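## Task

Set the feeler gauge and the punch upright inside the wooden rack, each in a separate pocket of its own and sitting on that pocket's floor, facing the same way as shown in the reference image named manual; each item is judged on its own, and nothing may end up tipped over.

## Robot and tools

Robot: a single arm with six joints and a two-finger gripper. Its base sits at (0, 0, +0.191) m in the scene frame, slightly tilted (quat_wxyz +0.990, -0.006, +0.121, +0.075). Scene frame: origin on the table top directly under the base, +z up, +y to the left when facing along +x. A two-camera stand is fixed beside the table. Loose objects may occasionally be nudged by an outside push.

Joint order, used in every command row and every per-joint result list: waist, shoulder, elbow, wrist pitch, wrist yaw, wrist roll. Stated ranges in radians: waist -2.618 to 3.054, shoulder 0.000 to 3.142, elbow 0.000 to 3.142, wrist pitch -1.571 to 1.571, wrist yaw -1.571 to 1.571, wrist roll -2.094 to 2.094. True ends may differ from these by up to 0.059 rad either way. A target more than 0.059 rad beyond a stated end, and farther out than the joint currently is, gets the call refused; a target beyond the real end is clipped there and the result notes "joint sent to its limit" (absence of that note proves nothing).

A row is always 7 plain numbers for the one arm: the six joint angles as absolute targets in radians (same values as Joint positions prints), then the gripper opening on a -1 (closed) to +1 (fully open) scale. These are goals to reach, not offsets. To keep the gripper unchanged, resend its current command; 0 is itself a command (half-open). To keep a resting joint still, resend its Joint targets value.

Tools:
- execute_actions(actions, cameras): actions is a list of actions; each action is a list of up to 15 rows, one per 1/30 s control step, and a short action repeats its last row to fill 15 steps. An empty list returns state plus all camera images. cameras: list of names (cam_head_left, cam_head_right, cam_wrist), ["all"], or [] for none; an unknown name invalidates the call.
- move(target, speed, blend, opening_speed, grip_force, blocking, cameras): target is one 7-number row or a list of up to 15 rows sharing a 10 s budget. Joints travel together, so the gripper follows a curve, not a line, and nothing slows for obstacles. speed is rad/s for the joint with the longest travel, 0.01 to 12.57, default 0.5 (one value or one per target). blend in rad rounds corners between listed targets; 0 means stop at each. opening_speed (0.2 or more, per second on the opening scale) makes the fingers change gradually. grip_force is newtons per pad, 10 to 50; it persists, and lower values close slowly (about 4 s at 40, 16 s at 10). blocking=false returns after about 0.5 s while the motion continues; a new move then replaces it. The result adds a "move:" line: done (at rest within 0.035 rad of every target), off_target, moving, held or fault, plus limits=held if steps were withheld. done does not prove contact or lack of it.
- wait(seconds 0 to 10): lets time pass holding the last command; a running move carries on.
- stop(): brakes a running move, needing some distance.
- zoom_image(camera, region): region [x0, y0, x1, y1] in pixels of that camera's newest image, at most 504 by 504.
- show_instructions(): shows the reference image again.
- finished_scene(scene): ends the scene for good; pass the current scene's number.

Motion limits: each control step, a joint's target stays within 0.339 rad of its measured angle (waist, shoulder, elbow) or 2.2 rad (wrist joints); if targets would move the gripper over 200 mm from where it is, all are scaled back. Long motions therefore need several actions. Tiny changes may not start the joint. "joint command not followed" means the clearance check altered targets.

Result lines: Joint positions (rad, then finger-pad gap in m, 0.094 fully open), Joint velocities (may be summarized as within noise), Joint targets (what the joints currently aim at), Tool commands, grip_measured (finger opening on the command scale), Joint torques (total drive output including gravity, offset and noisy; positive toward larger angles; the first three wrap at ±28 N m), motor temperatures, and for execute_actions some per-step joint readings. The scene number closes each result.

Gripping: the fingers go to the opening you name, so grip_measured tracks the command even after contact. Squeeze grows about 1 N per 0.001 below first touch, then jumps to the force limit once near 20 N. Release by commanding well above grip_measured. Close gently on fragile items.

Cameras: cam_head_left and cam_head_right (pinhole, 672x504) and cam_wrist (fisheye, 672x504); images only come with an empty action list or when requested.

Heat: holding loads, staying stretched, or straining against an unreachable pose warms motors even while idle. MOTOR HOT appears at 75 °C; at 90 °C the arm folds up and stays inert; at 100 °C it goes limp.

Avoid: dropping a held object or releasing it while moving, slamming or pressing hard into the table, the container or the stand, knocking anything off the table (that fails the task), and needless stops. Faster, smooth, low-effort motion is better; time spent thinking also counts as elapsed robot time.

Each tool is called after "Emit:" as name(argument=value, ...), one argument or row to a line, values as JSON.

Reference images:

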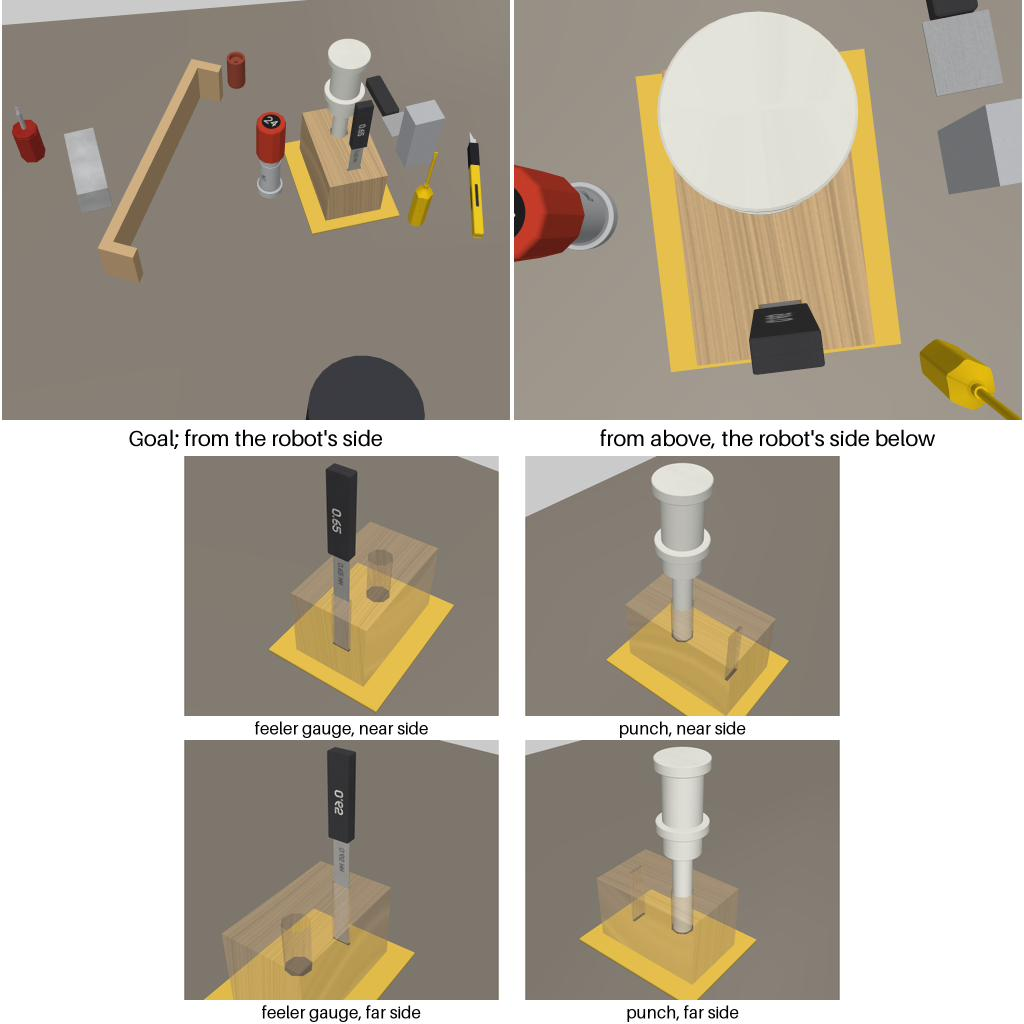

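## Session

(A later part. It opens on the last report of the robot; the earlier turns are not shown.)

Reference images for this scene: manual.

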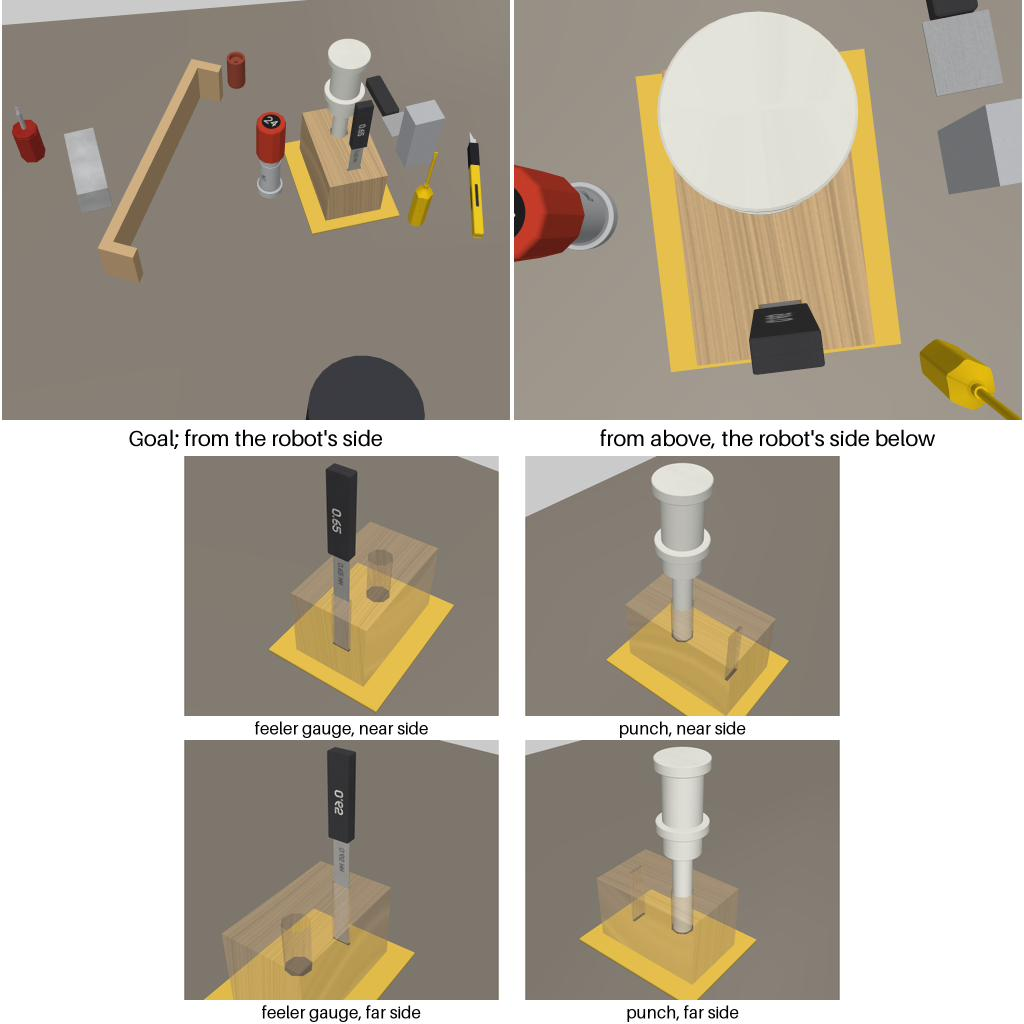

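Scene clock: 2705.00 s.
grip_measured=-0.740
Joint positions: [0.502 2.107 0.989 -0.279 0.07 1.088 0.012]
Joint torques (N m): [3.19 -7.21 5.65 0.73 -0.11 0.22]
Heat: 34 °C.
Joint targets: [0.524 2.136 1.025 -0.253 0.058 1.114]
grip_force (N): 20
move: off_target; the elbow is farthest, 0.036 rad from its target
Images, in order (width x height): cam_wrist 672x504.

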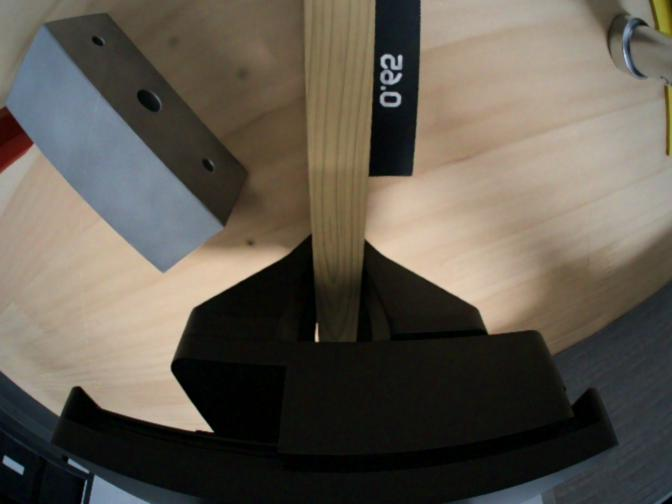

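Emit:
move(
  target=[
    [0.245, 2.072, 0.804, -0.068, 0.005, -0.762, -0.95],
  ],
  speed=0.12,
  cameras=["all"],
)

Scene clock: 2983.53 s.
grip_measured=-0.948
Joint positions: [0.252 2.054 0.819 -0.068 0.003 -0.754 0.002]
Joint torques (N m): [0.06 -7.23 1.1 0.61 0 -0.12]
Heat: 36 °C.
Joint targets: [0.245 2.072 0.804 -0.068 0.005 -0.762]
grip_force (N): 20
move: done

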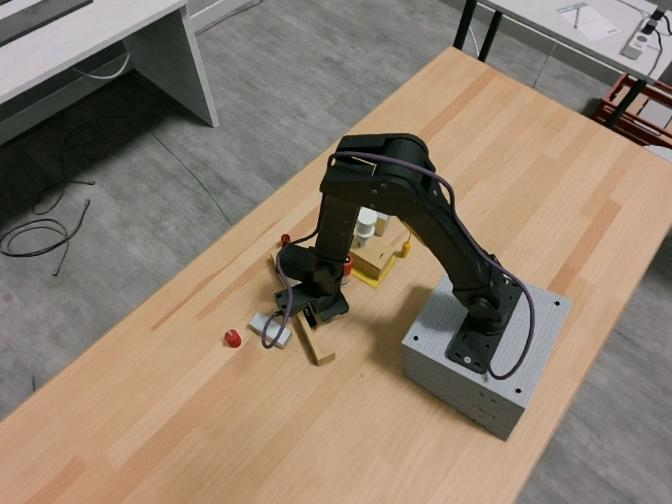

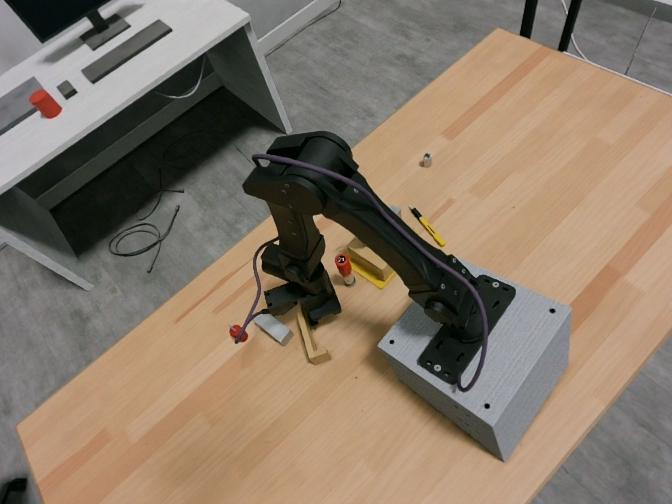

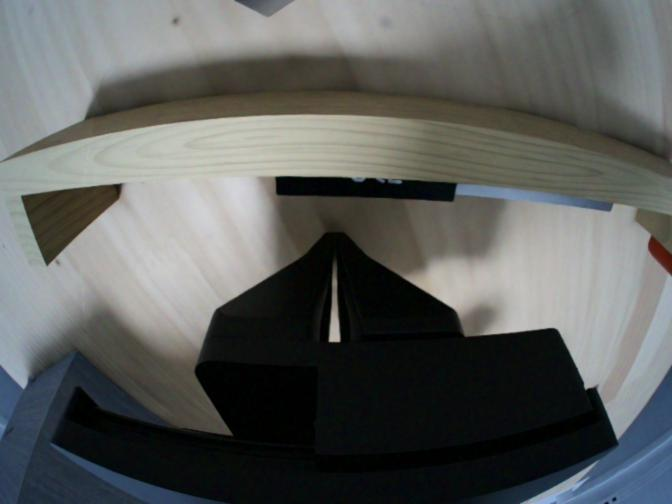

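Emit:
zoom_image(
  camera="cam_head_left",
  region=[260, 250, 370, 350],
)

Emit:
zoom_image(
  camera="cam_head_right",
  region=[270, 250, 370, 350],
)

Scaled by 4.582 from the camera's 672x504 image, which has a finer 960x720 frame.

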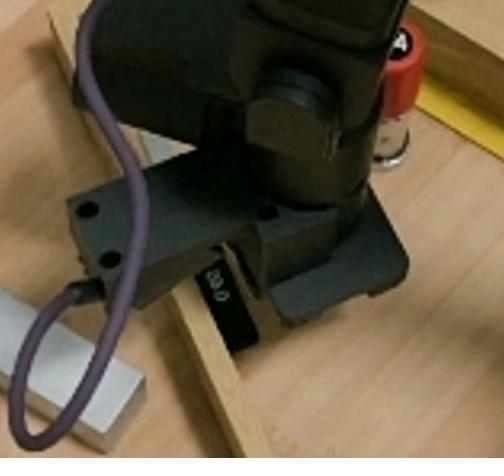

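Scaled by 5.040 from the camera's 672x504 image, which has a finer 960x720 frame.

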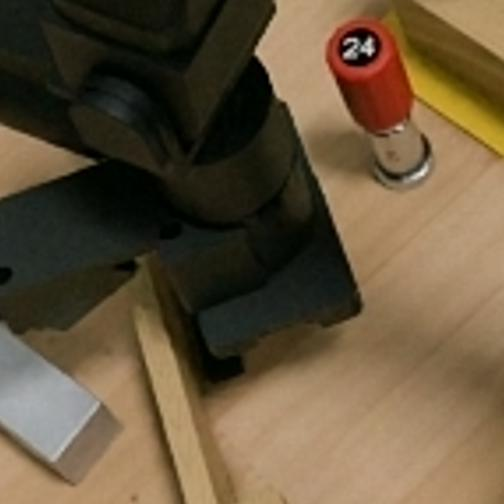

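Emit:
move(
  target=[
    [0.25, 1.80, 0.87, -0.30, 0.0, -0.77, -0.95],
    [0.034, 1.680, 1.070, -0.718, -0.045, -0.975, -0.95],
  ],
  speed=0.6,
  blend=0.1,
  cameras=["all"],
)

Emit:
zoom_image(
  camera="cam_wrist",
  region=[150, 40, 530, 250],
)

Emit:
zoom_image(
  camera="cam_head_left",
  region=[260, 240, 340, 360],
)

Scene clock: 3111.47 s.
grip_measured=-0.948
Joint positions: [0.038 1.704 1.046 -0.705 -0.031 -0.966 0.002]
Joint torques (N m): [-0.18 -10.02 6.56 0.29 -0.12 -0.11]
Heat: 34 °C.
Joint targets: [0.034 1.680 1.070 -0.718 -0.045 -0.975]
grip_force (N): 20
move: done

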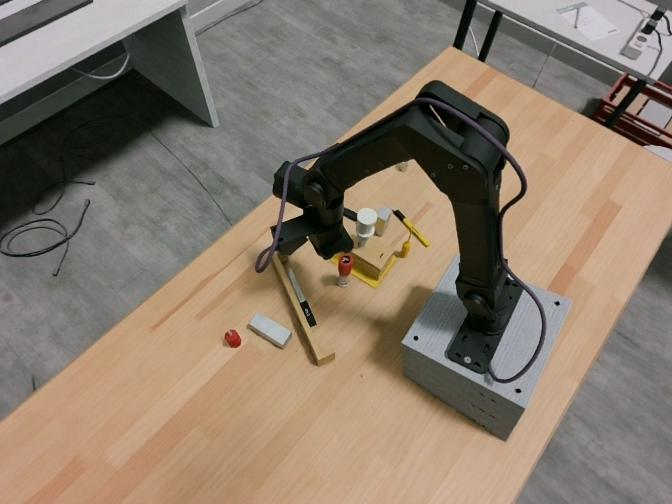

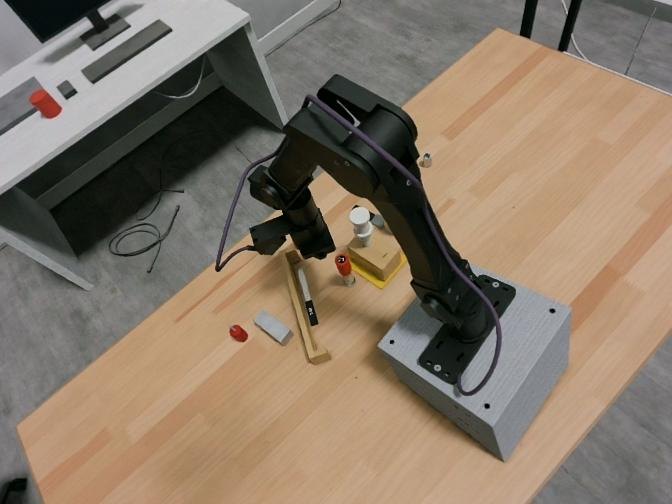

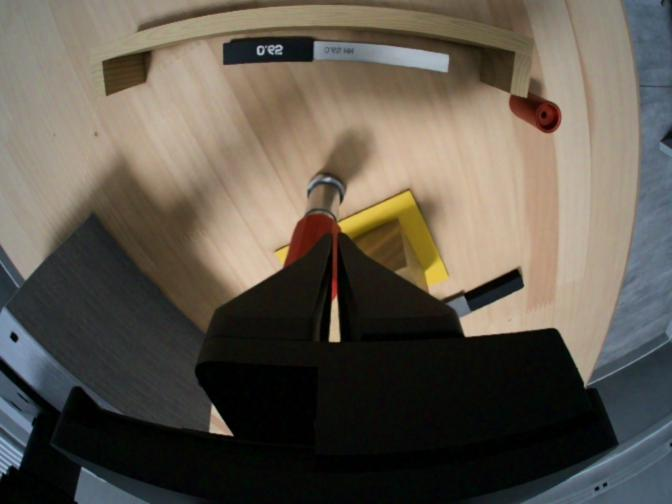

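Scaled by 1.326 from the camera's 672x504 image, which has a finer 960x720 frame.

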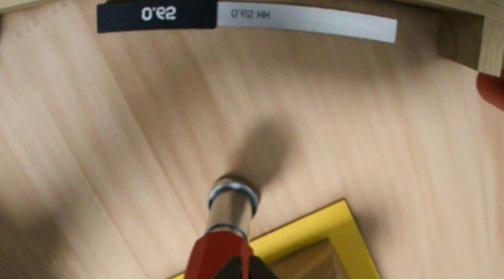

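Scaled by 4.200 from the camera's 672x504 image, which has a finer 960x720 frame.

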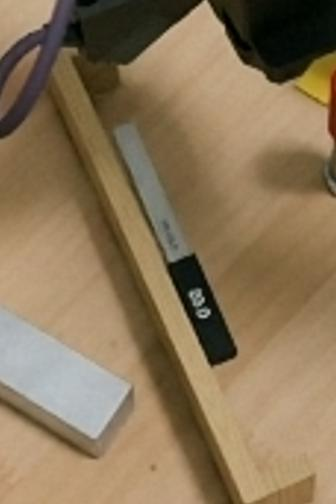

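Emit:
move(
  target=[
    [0.15, 1.55, 1.15, -0.6, -0.04, -1.1, -0.95],
    [0.25, 1.35, 1.10, 0.35, 0.0, -1.60, -0.2],
  ],
  speed=0.9,
  blend=0.15,
  cameras=["cam_head_left", "cam_head_right"],
)

Scene clock: 3465.53 s.
grip_measured=-0.202
Joint positions: [0.241 1.373 1.123 0.34 -0.003 -1.602 0.037]
Joint torques (N m): [1.28 -9.42 5.49 2.56 0.01 -0.01]
Motor temperatures (°C): [28 41 33 29 26 27 29]
Heat: 41 °C.
Joint targets: [0.250 1.350 1.100 0.350 0.000 -1.600]
grip_force (N): 20
move: done; blend cut to 0.065 rad at target 1
Images, in order (width x height): cam_head_left 672x504, cam_head_right 672x504.

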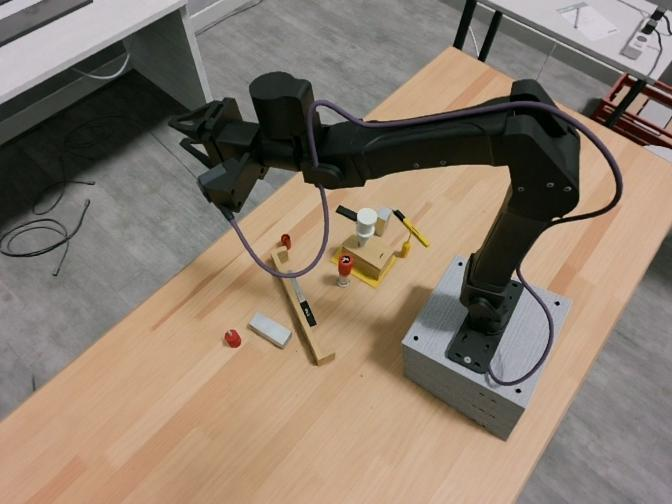

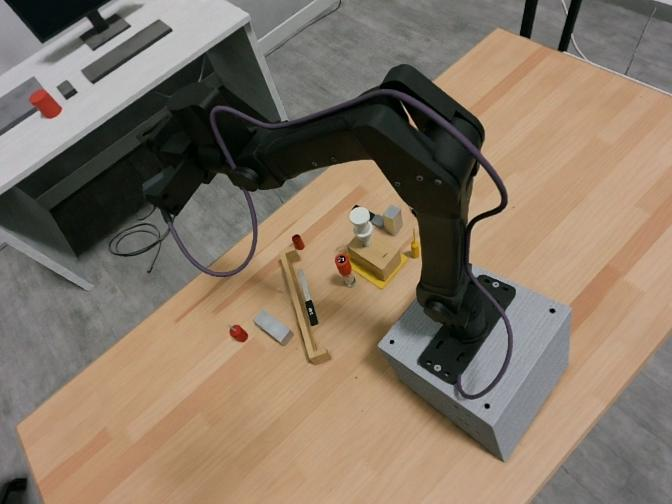

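Emit:
zoom_image(
  camera="cam_head_left",
  region=[150, 60, 330, 220],
)

Emit:
zoom_image(
  camera="cam_head_right",
  region=[130, 70, 270, 210],
)

Emit:
zoom_image(
  camera="cam_head_right",
  region=[270, 240, 350, 370],
)

Scaled by 2.800 from the camera's 672x504 image, which has a finer 960x720 frame.

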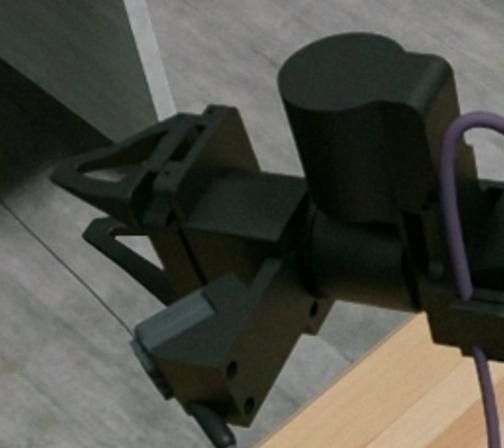

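Scaled by 3.600 from the camera's 672x504 image, which has a finer 960x720 frame.

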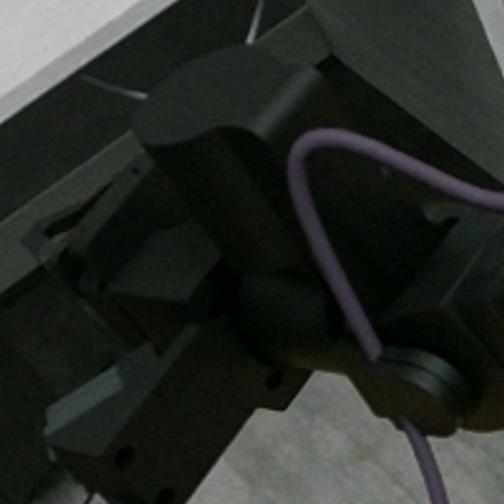

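Scaled by 3.877 from the camera's 672x504 image, which has a finer 960x720 frame.

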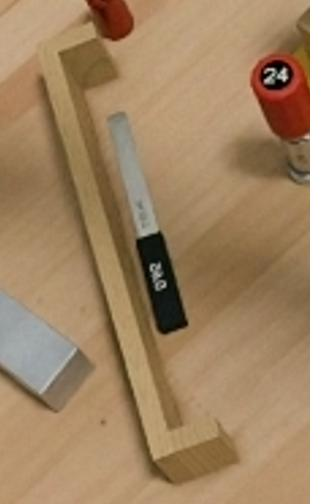

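Emit:
move(
  target=[
    [0.19, 1.85, 1.45, -0.65, -0.01, 0.5, 0.8],
    [0.185, 2.197, 1.564, -0.70, -0.009, 0.76, 0.8],
  ],
  speed=[0.9, 0.5],
  blend=0.1,
  cameras=["all"],
)

Scene clock: 3717.23 s.
grip_measured=+0.798
Joint positions: [0.194 2.184 1.534 -0.692 -0.009 0.752 0.084]
Joint torques (N m): [-0.01 -10.77 7.13 0.41 -0.02 0.04]
Motor temperatures (°C): [28 39 34 43 26 27 29]
Heat: 43 °C.
Joint targets: [0.185 2.197 1.564 -0.700 -0.009 0.760]
grip_force (N): 20
move: done

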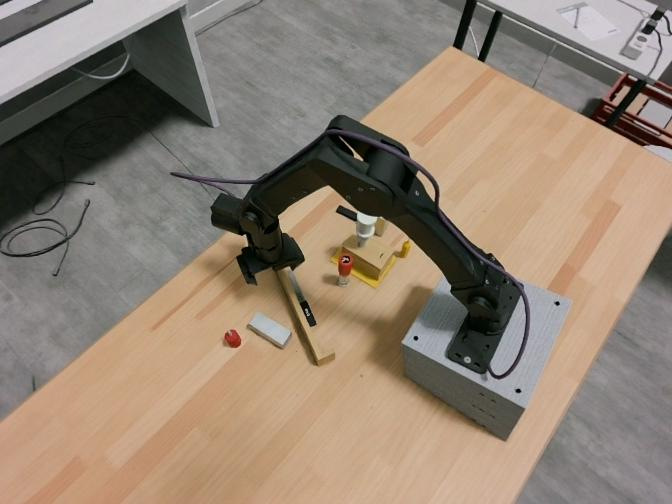

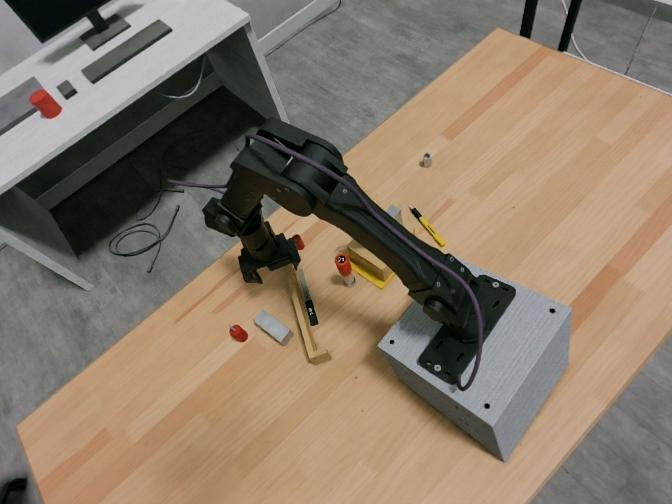

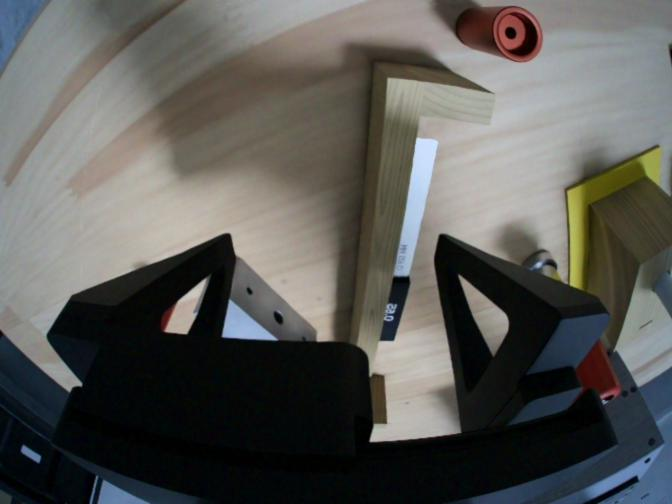

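Emit:
zoom_image(
  camera="cam_wrist",
  region=[340, 50, 520, 350],
)

Scaled by 1.680 from the camera's 672x504 image, which has a finer 960x720 frame.

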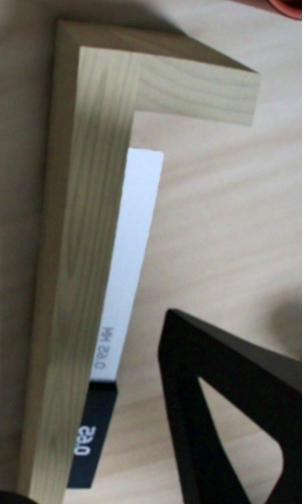

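Emit:
move(
  target=[0.224, 2.217, 1.60, -0.705, -0.002, 0.824, 0.8],
  speed=0.3,
  cameras=["cam_wrist"],
)

Emit:
zoom_image(
  camera="cam_wrist",
  region=[340, 50, 520, 350],
)

Scene clock: 3818.37 s.
grip_measured=+0.798
Joint positions: [0.218 2.192 1.57 -0.694 -0.009 0.816 0.084]
Joint torques (N m): [1.31 -10.11 7.24 0.43 0.05 0.05]
Motor temperatures (°C): [28 39 34 34 26 27 29]
Heat: 39 °C.
Joint targets: [0.224 2.217 1.600 -0.705 -0.002 0.824]
grip_force (N): 20
move: done
Images, in order (width x height): cam_wrist 672x504.

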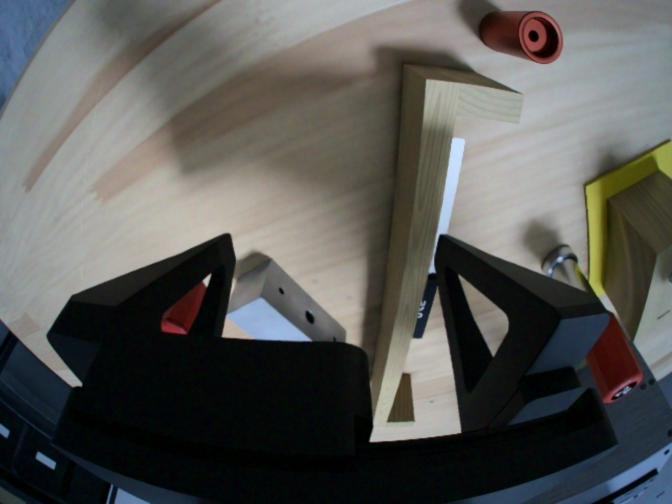

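Scaled by 1.680 from the camera's 672x504 image, which has a finer 960x720 frame.

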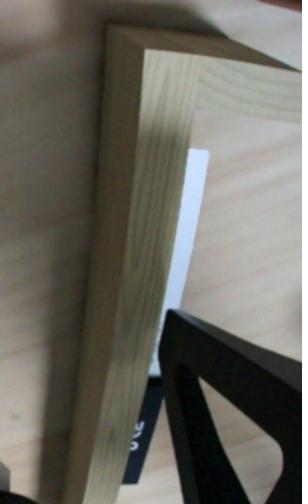

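Emit:
move(
  target=[0.194, 2.236, 1.60, -0.655, -0.002, 0.770, 0.8],
  speed=0.3,
  cameras=["cam_wrist"],
)

Emit:
zoom_image(
  camera="cam_wrist",
  region=[340, 50, 520, 350],
)

Scene clock: 3891.83 s.
grip_measured=+0.798
Joint positions: [0.2 2.212 1.57 -0.668 -0.009 0.779 0.084]
Joint torques (N m): [0.28 -10.26 7.19 0.71 0.04 -0.12]
Heat: 42 °C.
Joint targets: [0.194 2.236 1.600 -0.655 -0.002 0.770]
grip_force (N): 20
move: done
Images, in order (width x height): cam_wrist 672x504.

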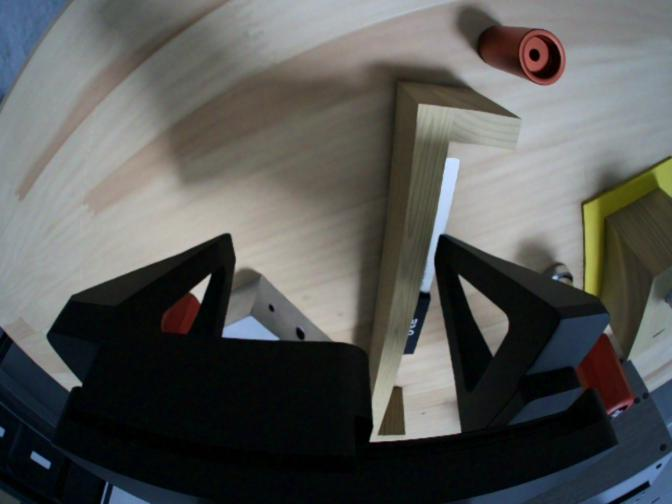

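Scaled by 1.680 from the camera's 672x504 image, which has a finer 960x720 frame.

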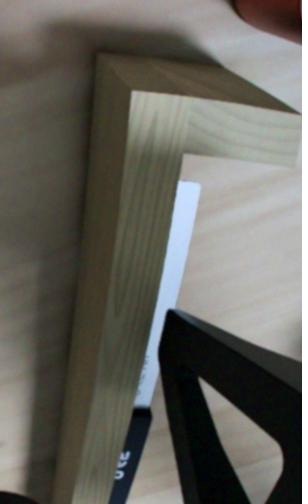

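Emit:
move(
  target=[
    [0.188, 2.29, 1.606, -0.62, -0.002, 0.742, 0.8],
    [0.188, 2.366, 1.610, -0.55, -0.002, 0.742, 0.8],
  ],
  speed=[0.15, 0.12],
  blend=0.05,
  cameras=["all"],
)

Emit:
zoom_image(
  camera="cam_wrist",
  region=[340, 50, 520, 350],
)

Scene clock: 3928.87 s.
grip_measured=+0.798
Joint positions: [0.198 2.341 1.582 -0.567 -0.009 0.75 0.084]
Joint torques (N m): [-0.02 -10.44 6.63 0.71 0.05 -0.11]
Heat: 40 °C.
Joint targets: [0.188 2.366 1.610 -0.550 -0.002 0.742]
grip_force (N): 20
move: done; blend cut to 0.027 rad at target 1

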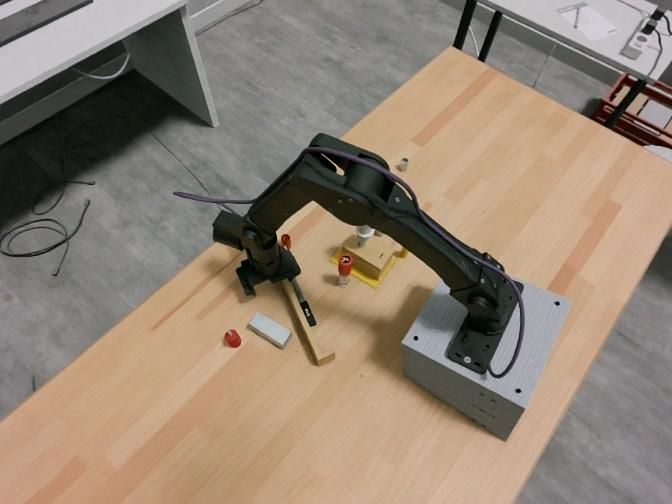

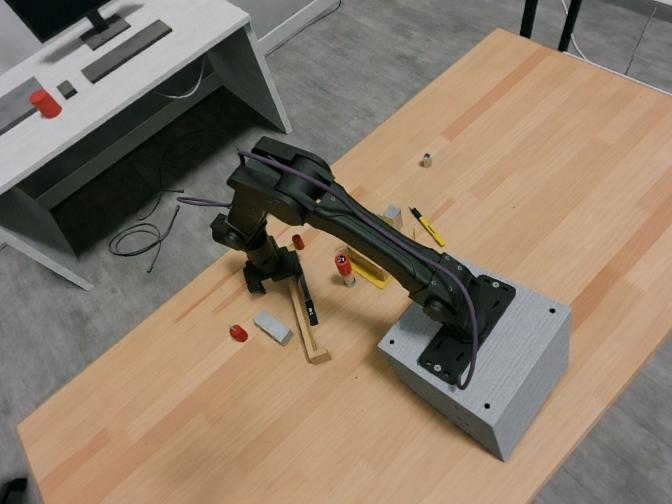

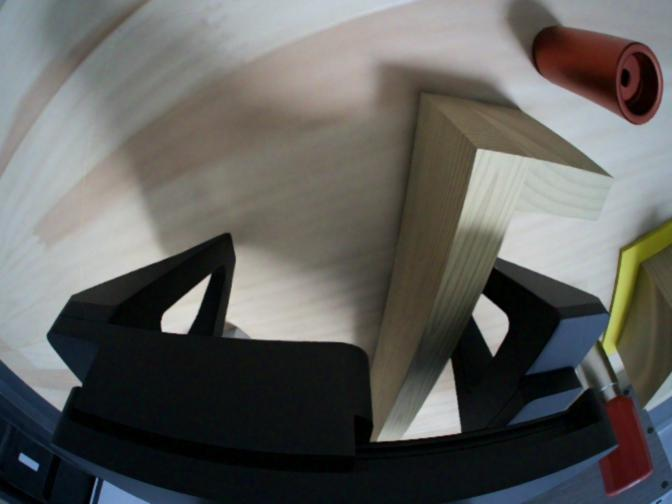

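Scaled by 1.680 from the camera's 672x504 image, which has a finer 960x720 frame.

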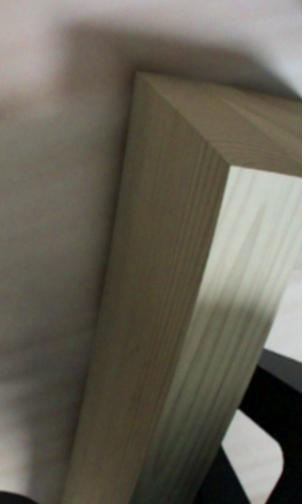

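Emit:
zoom_image(
  camera="cam_head_right",
  region=[240, 230, 330, 340],
)

Emit:
move(
  target=[0.186, 2.386, 1.612, -0.54, -0.002, 0.742, 0.8],
  speed=0.1,
)

Scaled by 4.582 from the camera's 672x504 image, which has a finer 960x720 frame.

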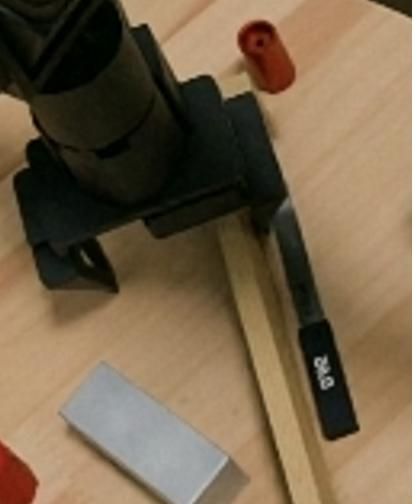

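Scene clock: 3941.43 s.
grip_measured=+0.798
Joint positions: [0.198 2.345 1.585 -0.569 -0.009 0.75 0.084]
Joint torques (N m): [-0.23 -9.31 6.45 0.85 0.04 -0.11]
Heat: 41 °C.
Joint targets: [0.186 2.386 1.612 -0.540 -0.002 0.742]
grip_force (N): 20
move: off_target; the shoulder is farthest, 0.041 rad from its target

Emit:
move(
  target=[0.108, 2.252, 1.394, -0.450, -0.02, 0.645, 0.8],
  speed=0.12,
  cameras=["all"],
)

Emit:
zoom_image(
  camera="cam_head_right",
  region=[240, 230, 350, 340],
)

Scene clock: 3974.73 s.
grip_measured=+0.798
Joint positions: [0.12 2.267 1.421 -0.455 -0.033 0.654 0.084]
Joint torques (N m): [-0.55 -12.64 2.1 0.64 0.1 -0.11]
Heat: 39 °C.
Joint targets: [0.108 2.252 1.394 -0.450 -0.020 0.645]
grip_force (N): 20
move: done

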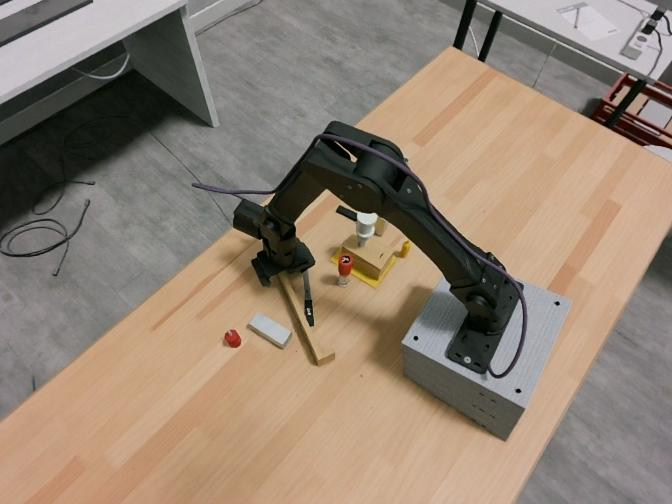

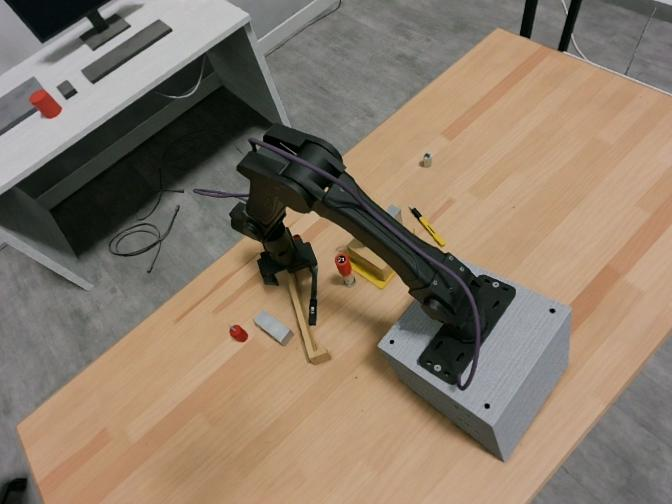

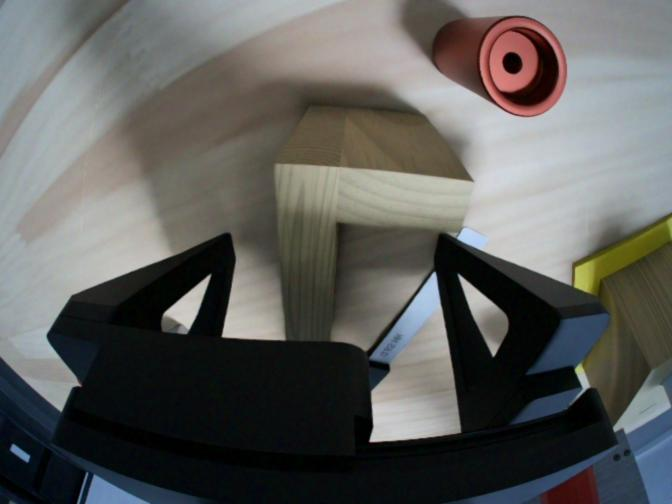

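Scaled by 4.582 from the camera's 672x504 image, which has a finer 960x720 frame.

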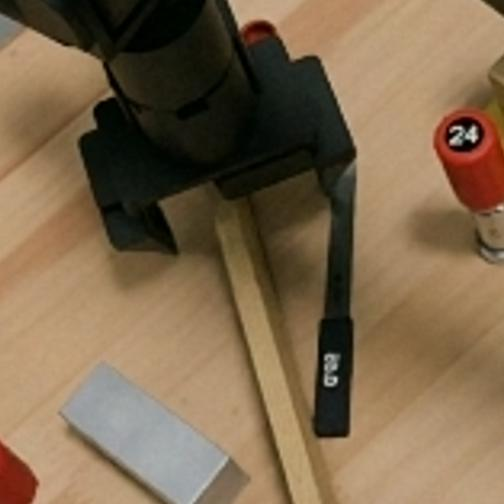

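Emit:
move(
  target=[0.060, 2.224, 1.347, -0.450, -0.02, 0.597, 1.0],
  speed=0.1,
  opening_speed=0.5,
  cameras=["all"],
)

Emit:
zoom_image(
  camera="cam_head_right",
  region=[240, 230, 370, 350],
)

Scene clock: 4042.03 s.
grip_measured=+0.998
Joint positions: [0.069 2.245 1.37 -0.451 -0.032 0.608 0.094]
Joint torques (N m): [-0.44 -12.86 2.19 0.53 0.11 -0.12]
Heat: 40 °C.
Joint targets: [0.060 2.224 1.347 -0.450 -0.020 0.597]
grip_force (N): 20
move: done

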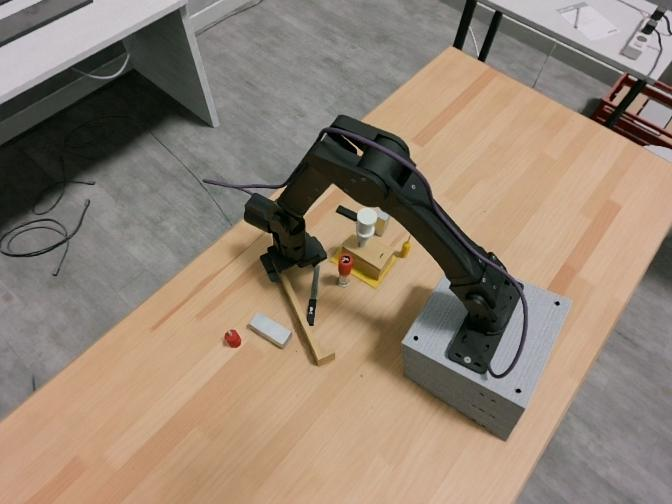

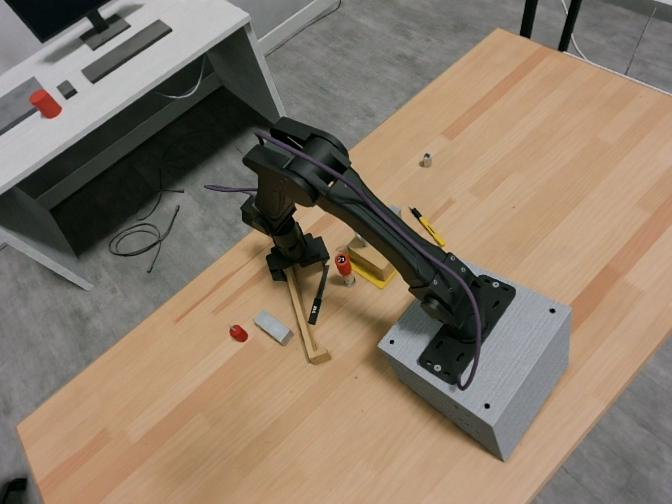

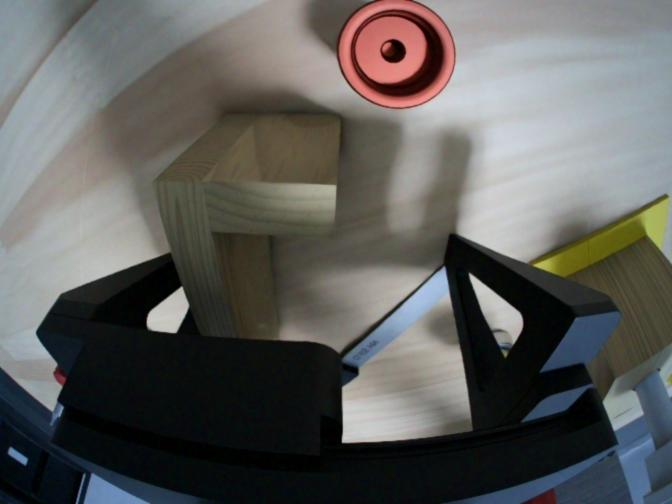

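Scaled by 3.877 from the camera's 672x504 image, which has a finer 960x720 frame.

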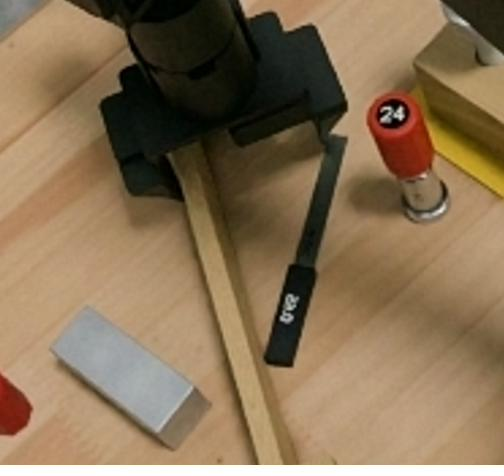

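Emit:
move(
  target=[
    [0.062, 2.04, 1.37, -0.63, -0.02, 0.60, 1.0],
    [-0.020, 1.981, 1.150, -0.496, -0.058, 1.074, -0.2],
  ],
  speed=[0.3, 0.5],
  cameras=["all"],
)

Emit:
zoom_image(
  camera="cam_head_right",
  region=[240, 230, 370, 350],
)

Scene clock: 4117.30 s.
grip_measured=-0.198
Joint positions: [-0.013 2.016 1.166 -0.503 -0.06 1.066 0.038]
Joint torques (N m): [-0.54 -12.63 2.73 0.53 0 0.05]
Motor temperatures (°C): [28 44 33 29 26 27 29]
Heat: 44 °C.
Joint targets: [-0.020 1.981 1.150 -0.496 -0.058 1.074]
grip_force (N): 20
move: moving (no rest 5 s after target 2's new numbers were sent)

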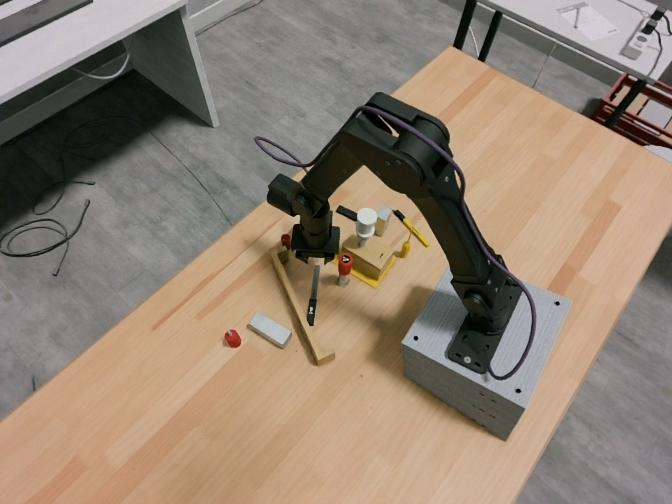

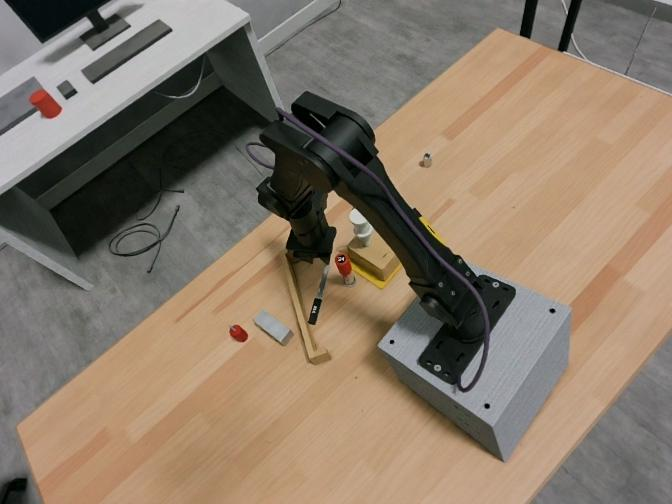

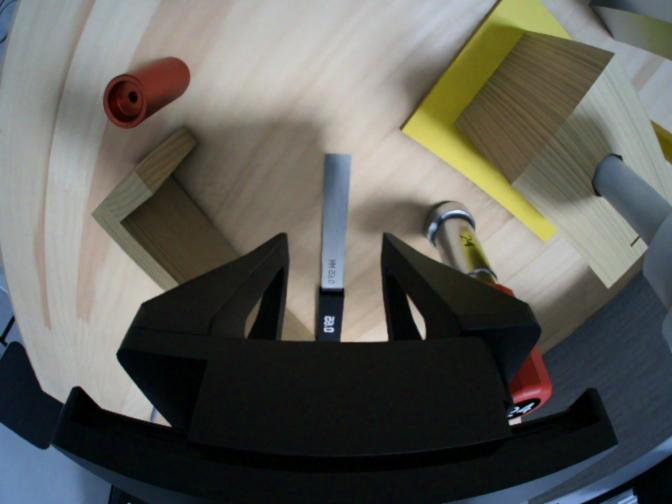

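Scaled by 3.877 from the camera's 672x504 image, which has a finer 960x720 frame.

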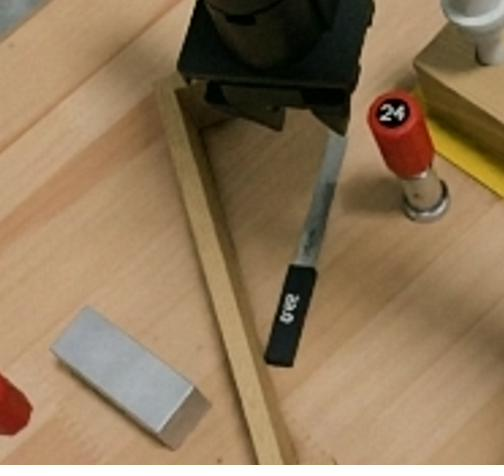

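Emit:
move(
  target=[-0.255, 2.250, 1.555, -0.995, -0.508, 0.775, -0.3],
  speed=0.6,
  cameras=["all"],
)

Emit:
zoom_image(
  camera="cam_wrist",
  region=[230, 100, 450, 350],
)

Scene clock: 4287.20 s.
grip_measured=-0.298
Joint positions: [-0.253 2.226 1.527 -0.982 -0.501 0.784 0.033]
Joint torques (N m): [-0.73 -9.57 6.17 -0.37 -0.24 -0.11]
Heat: 48 °C.
Joint targets: [-0.255 2.250 1.555 -0.995 -0.508 0.775]
grip_force (N): 20
move: done

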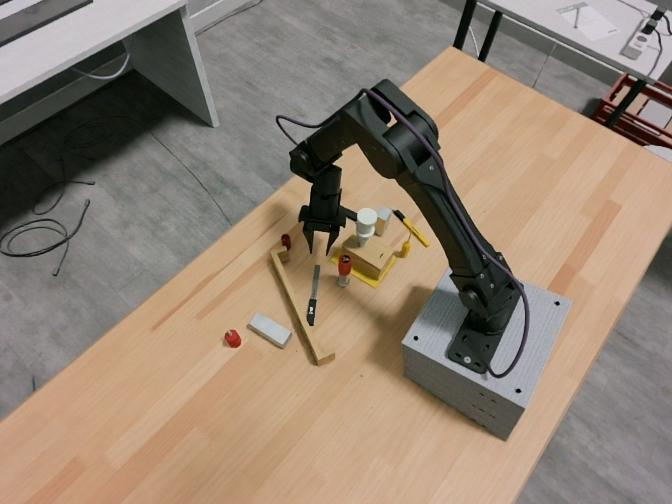

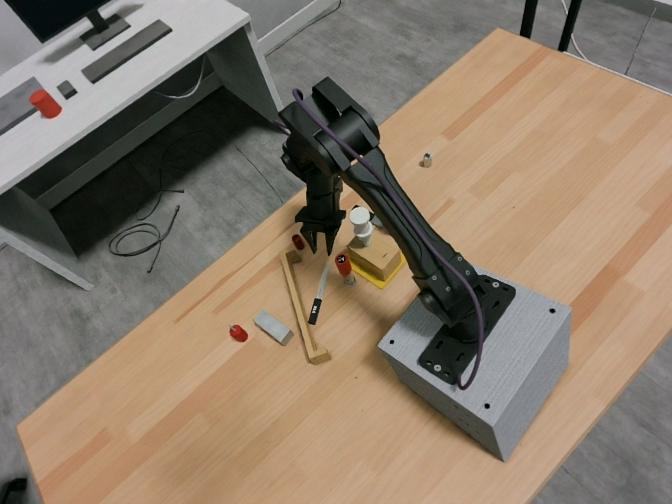

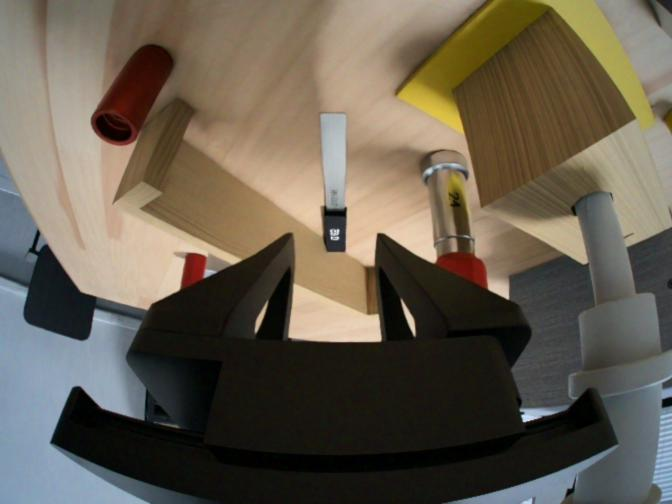

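Scaled by 2.016 from the camera's 672x504 image, which has a finer 960x720 frame.

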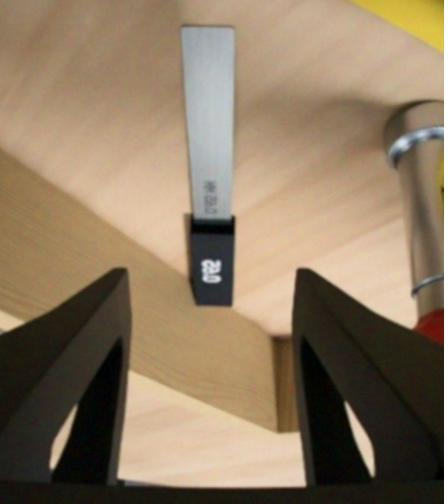

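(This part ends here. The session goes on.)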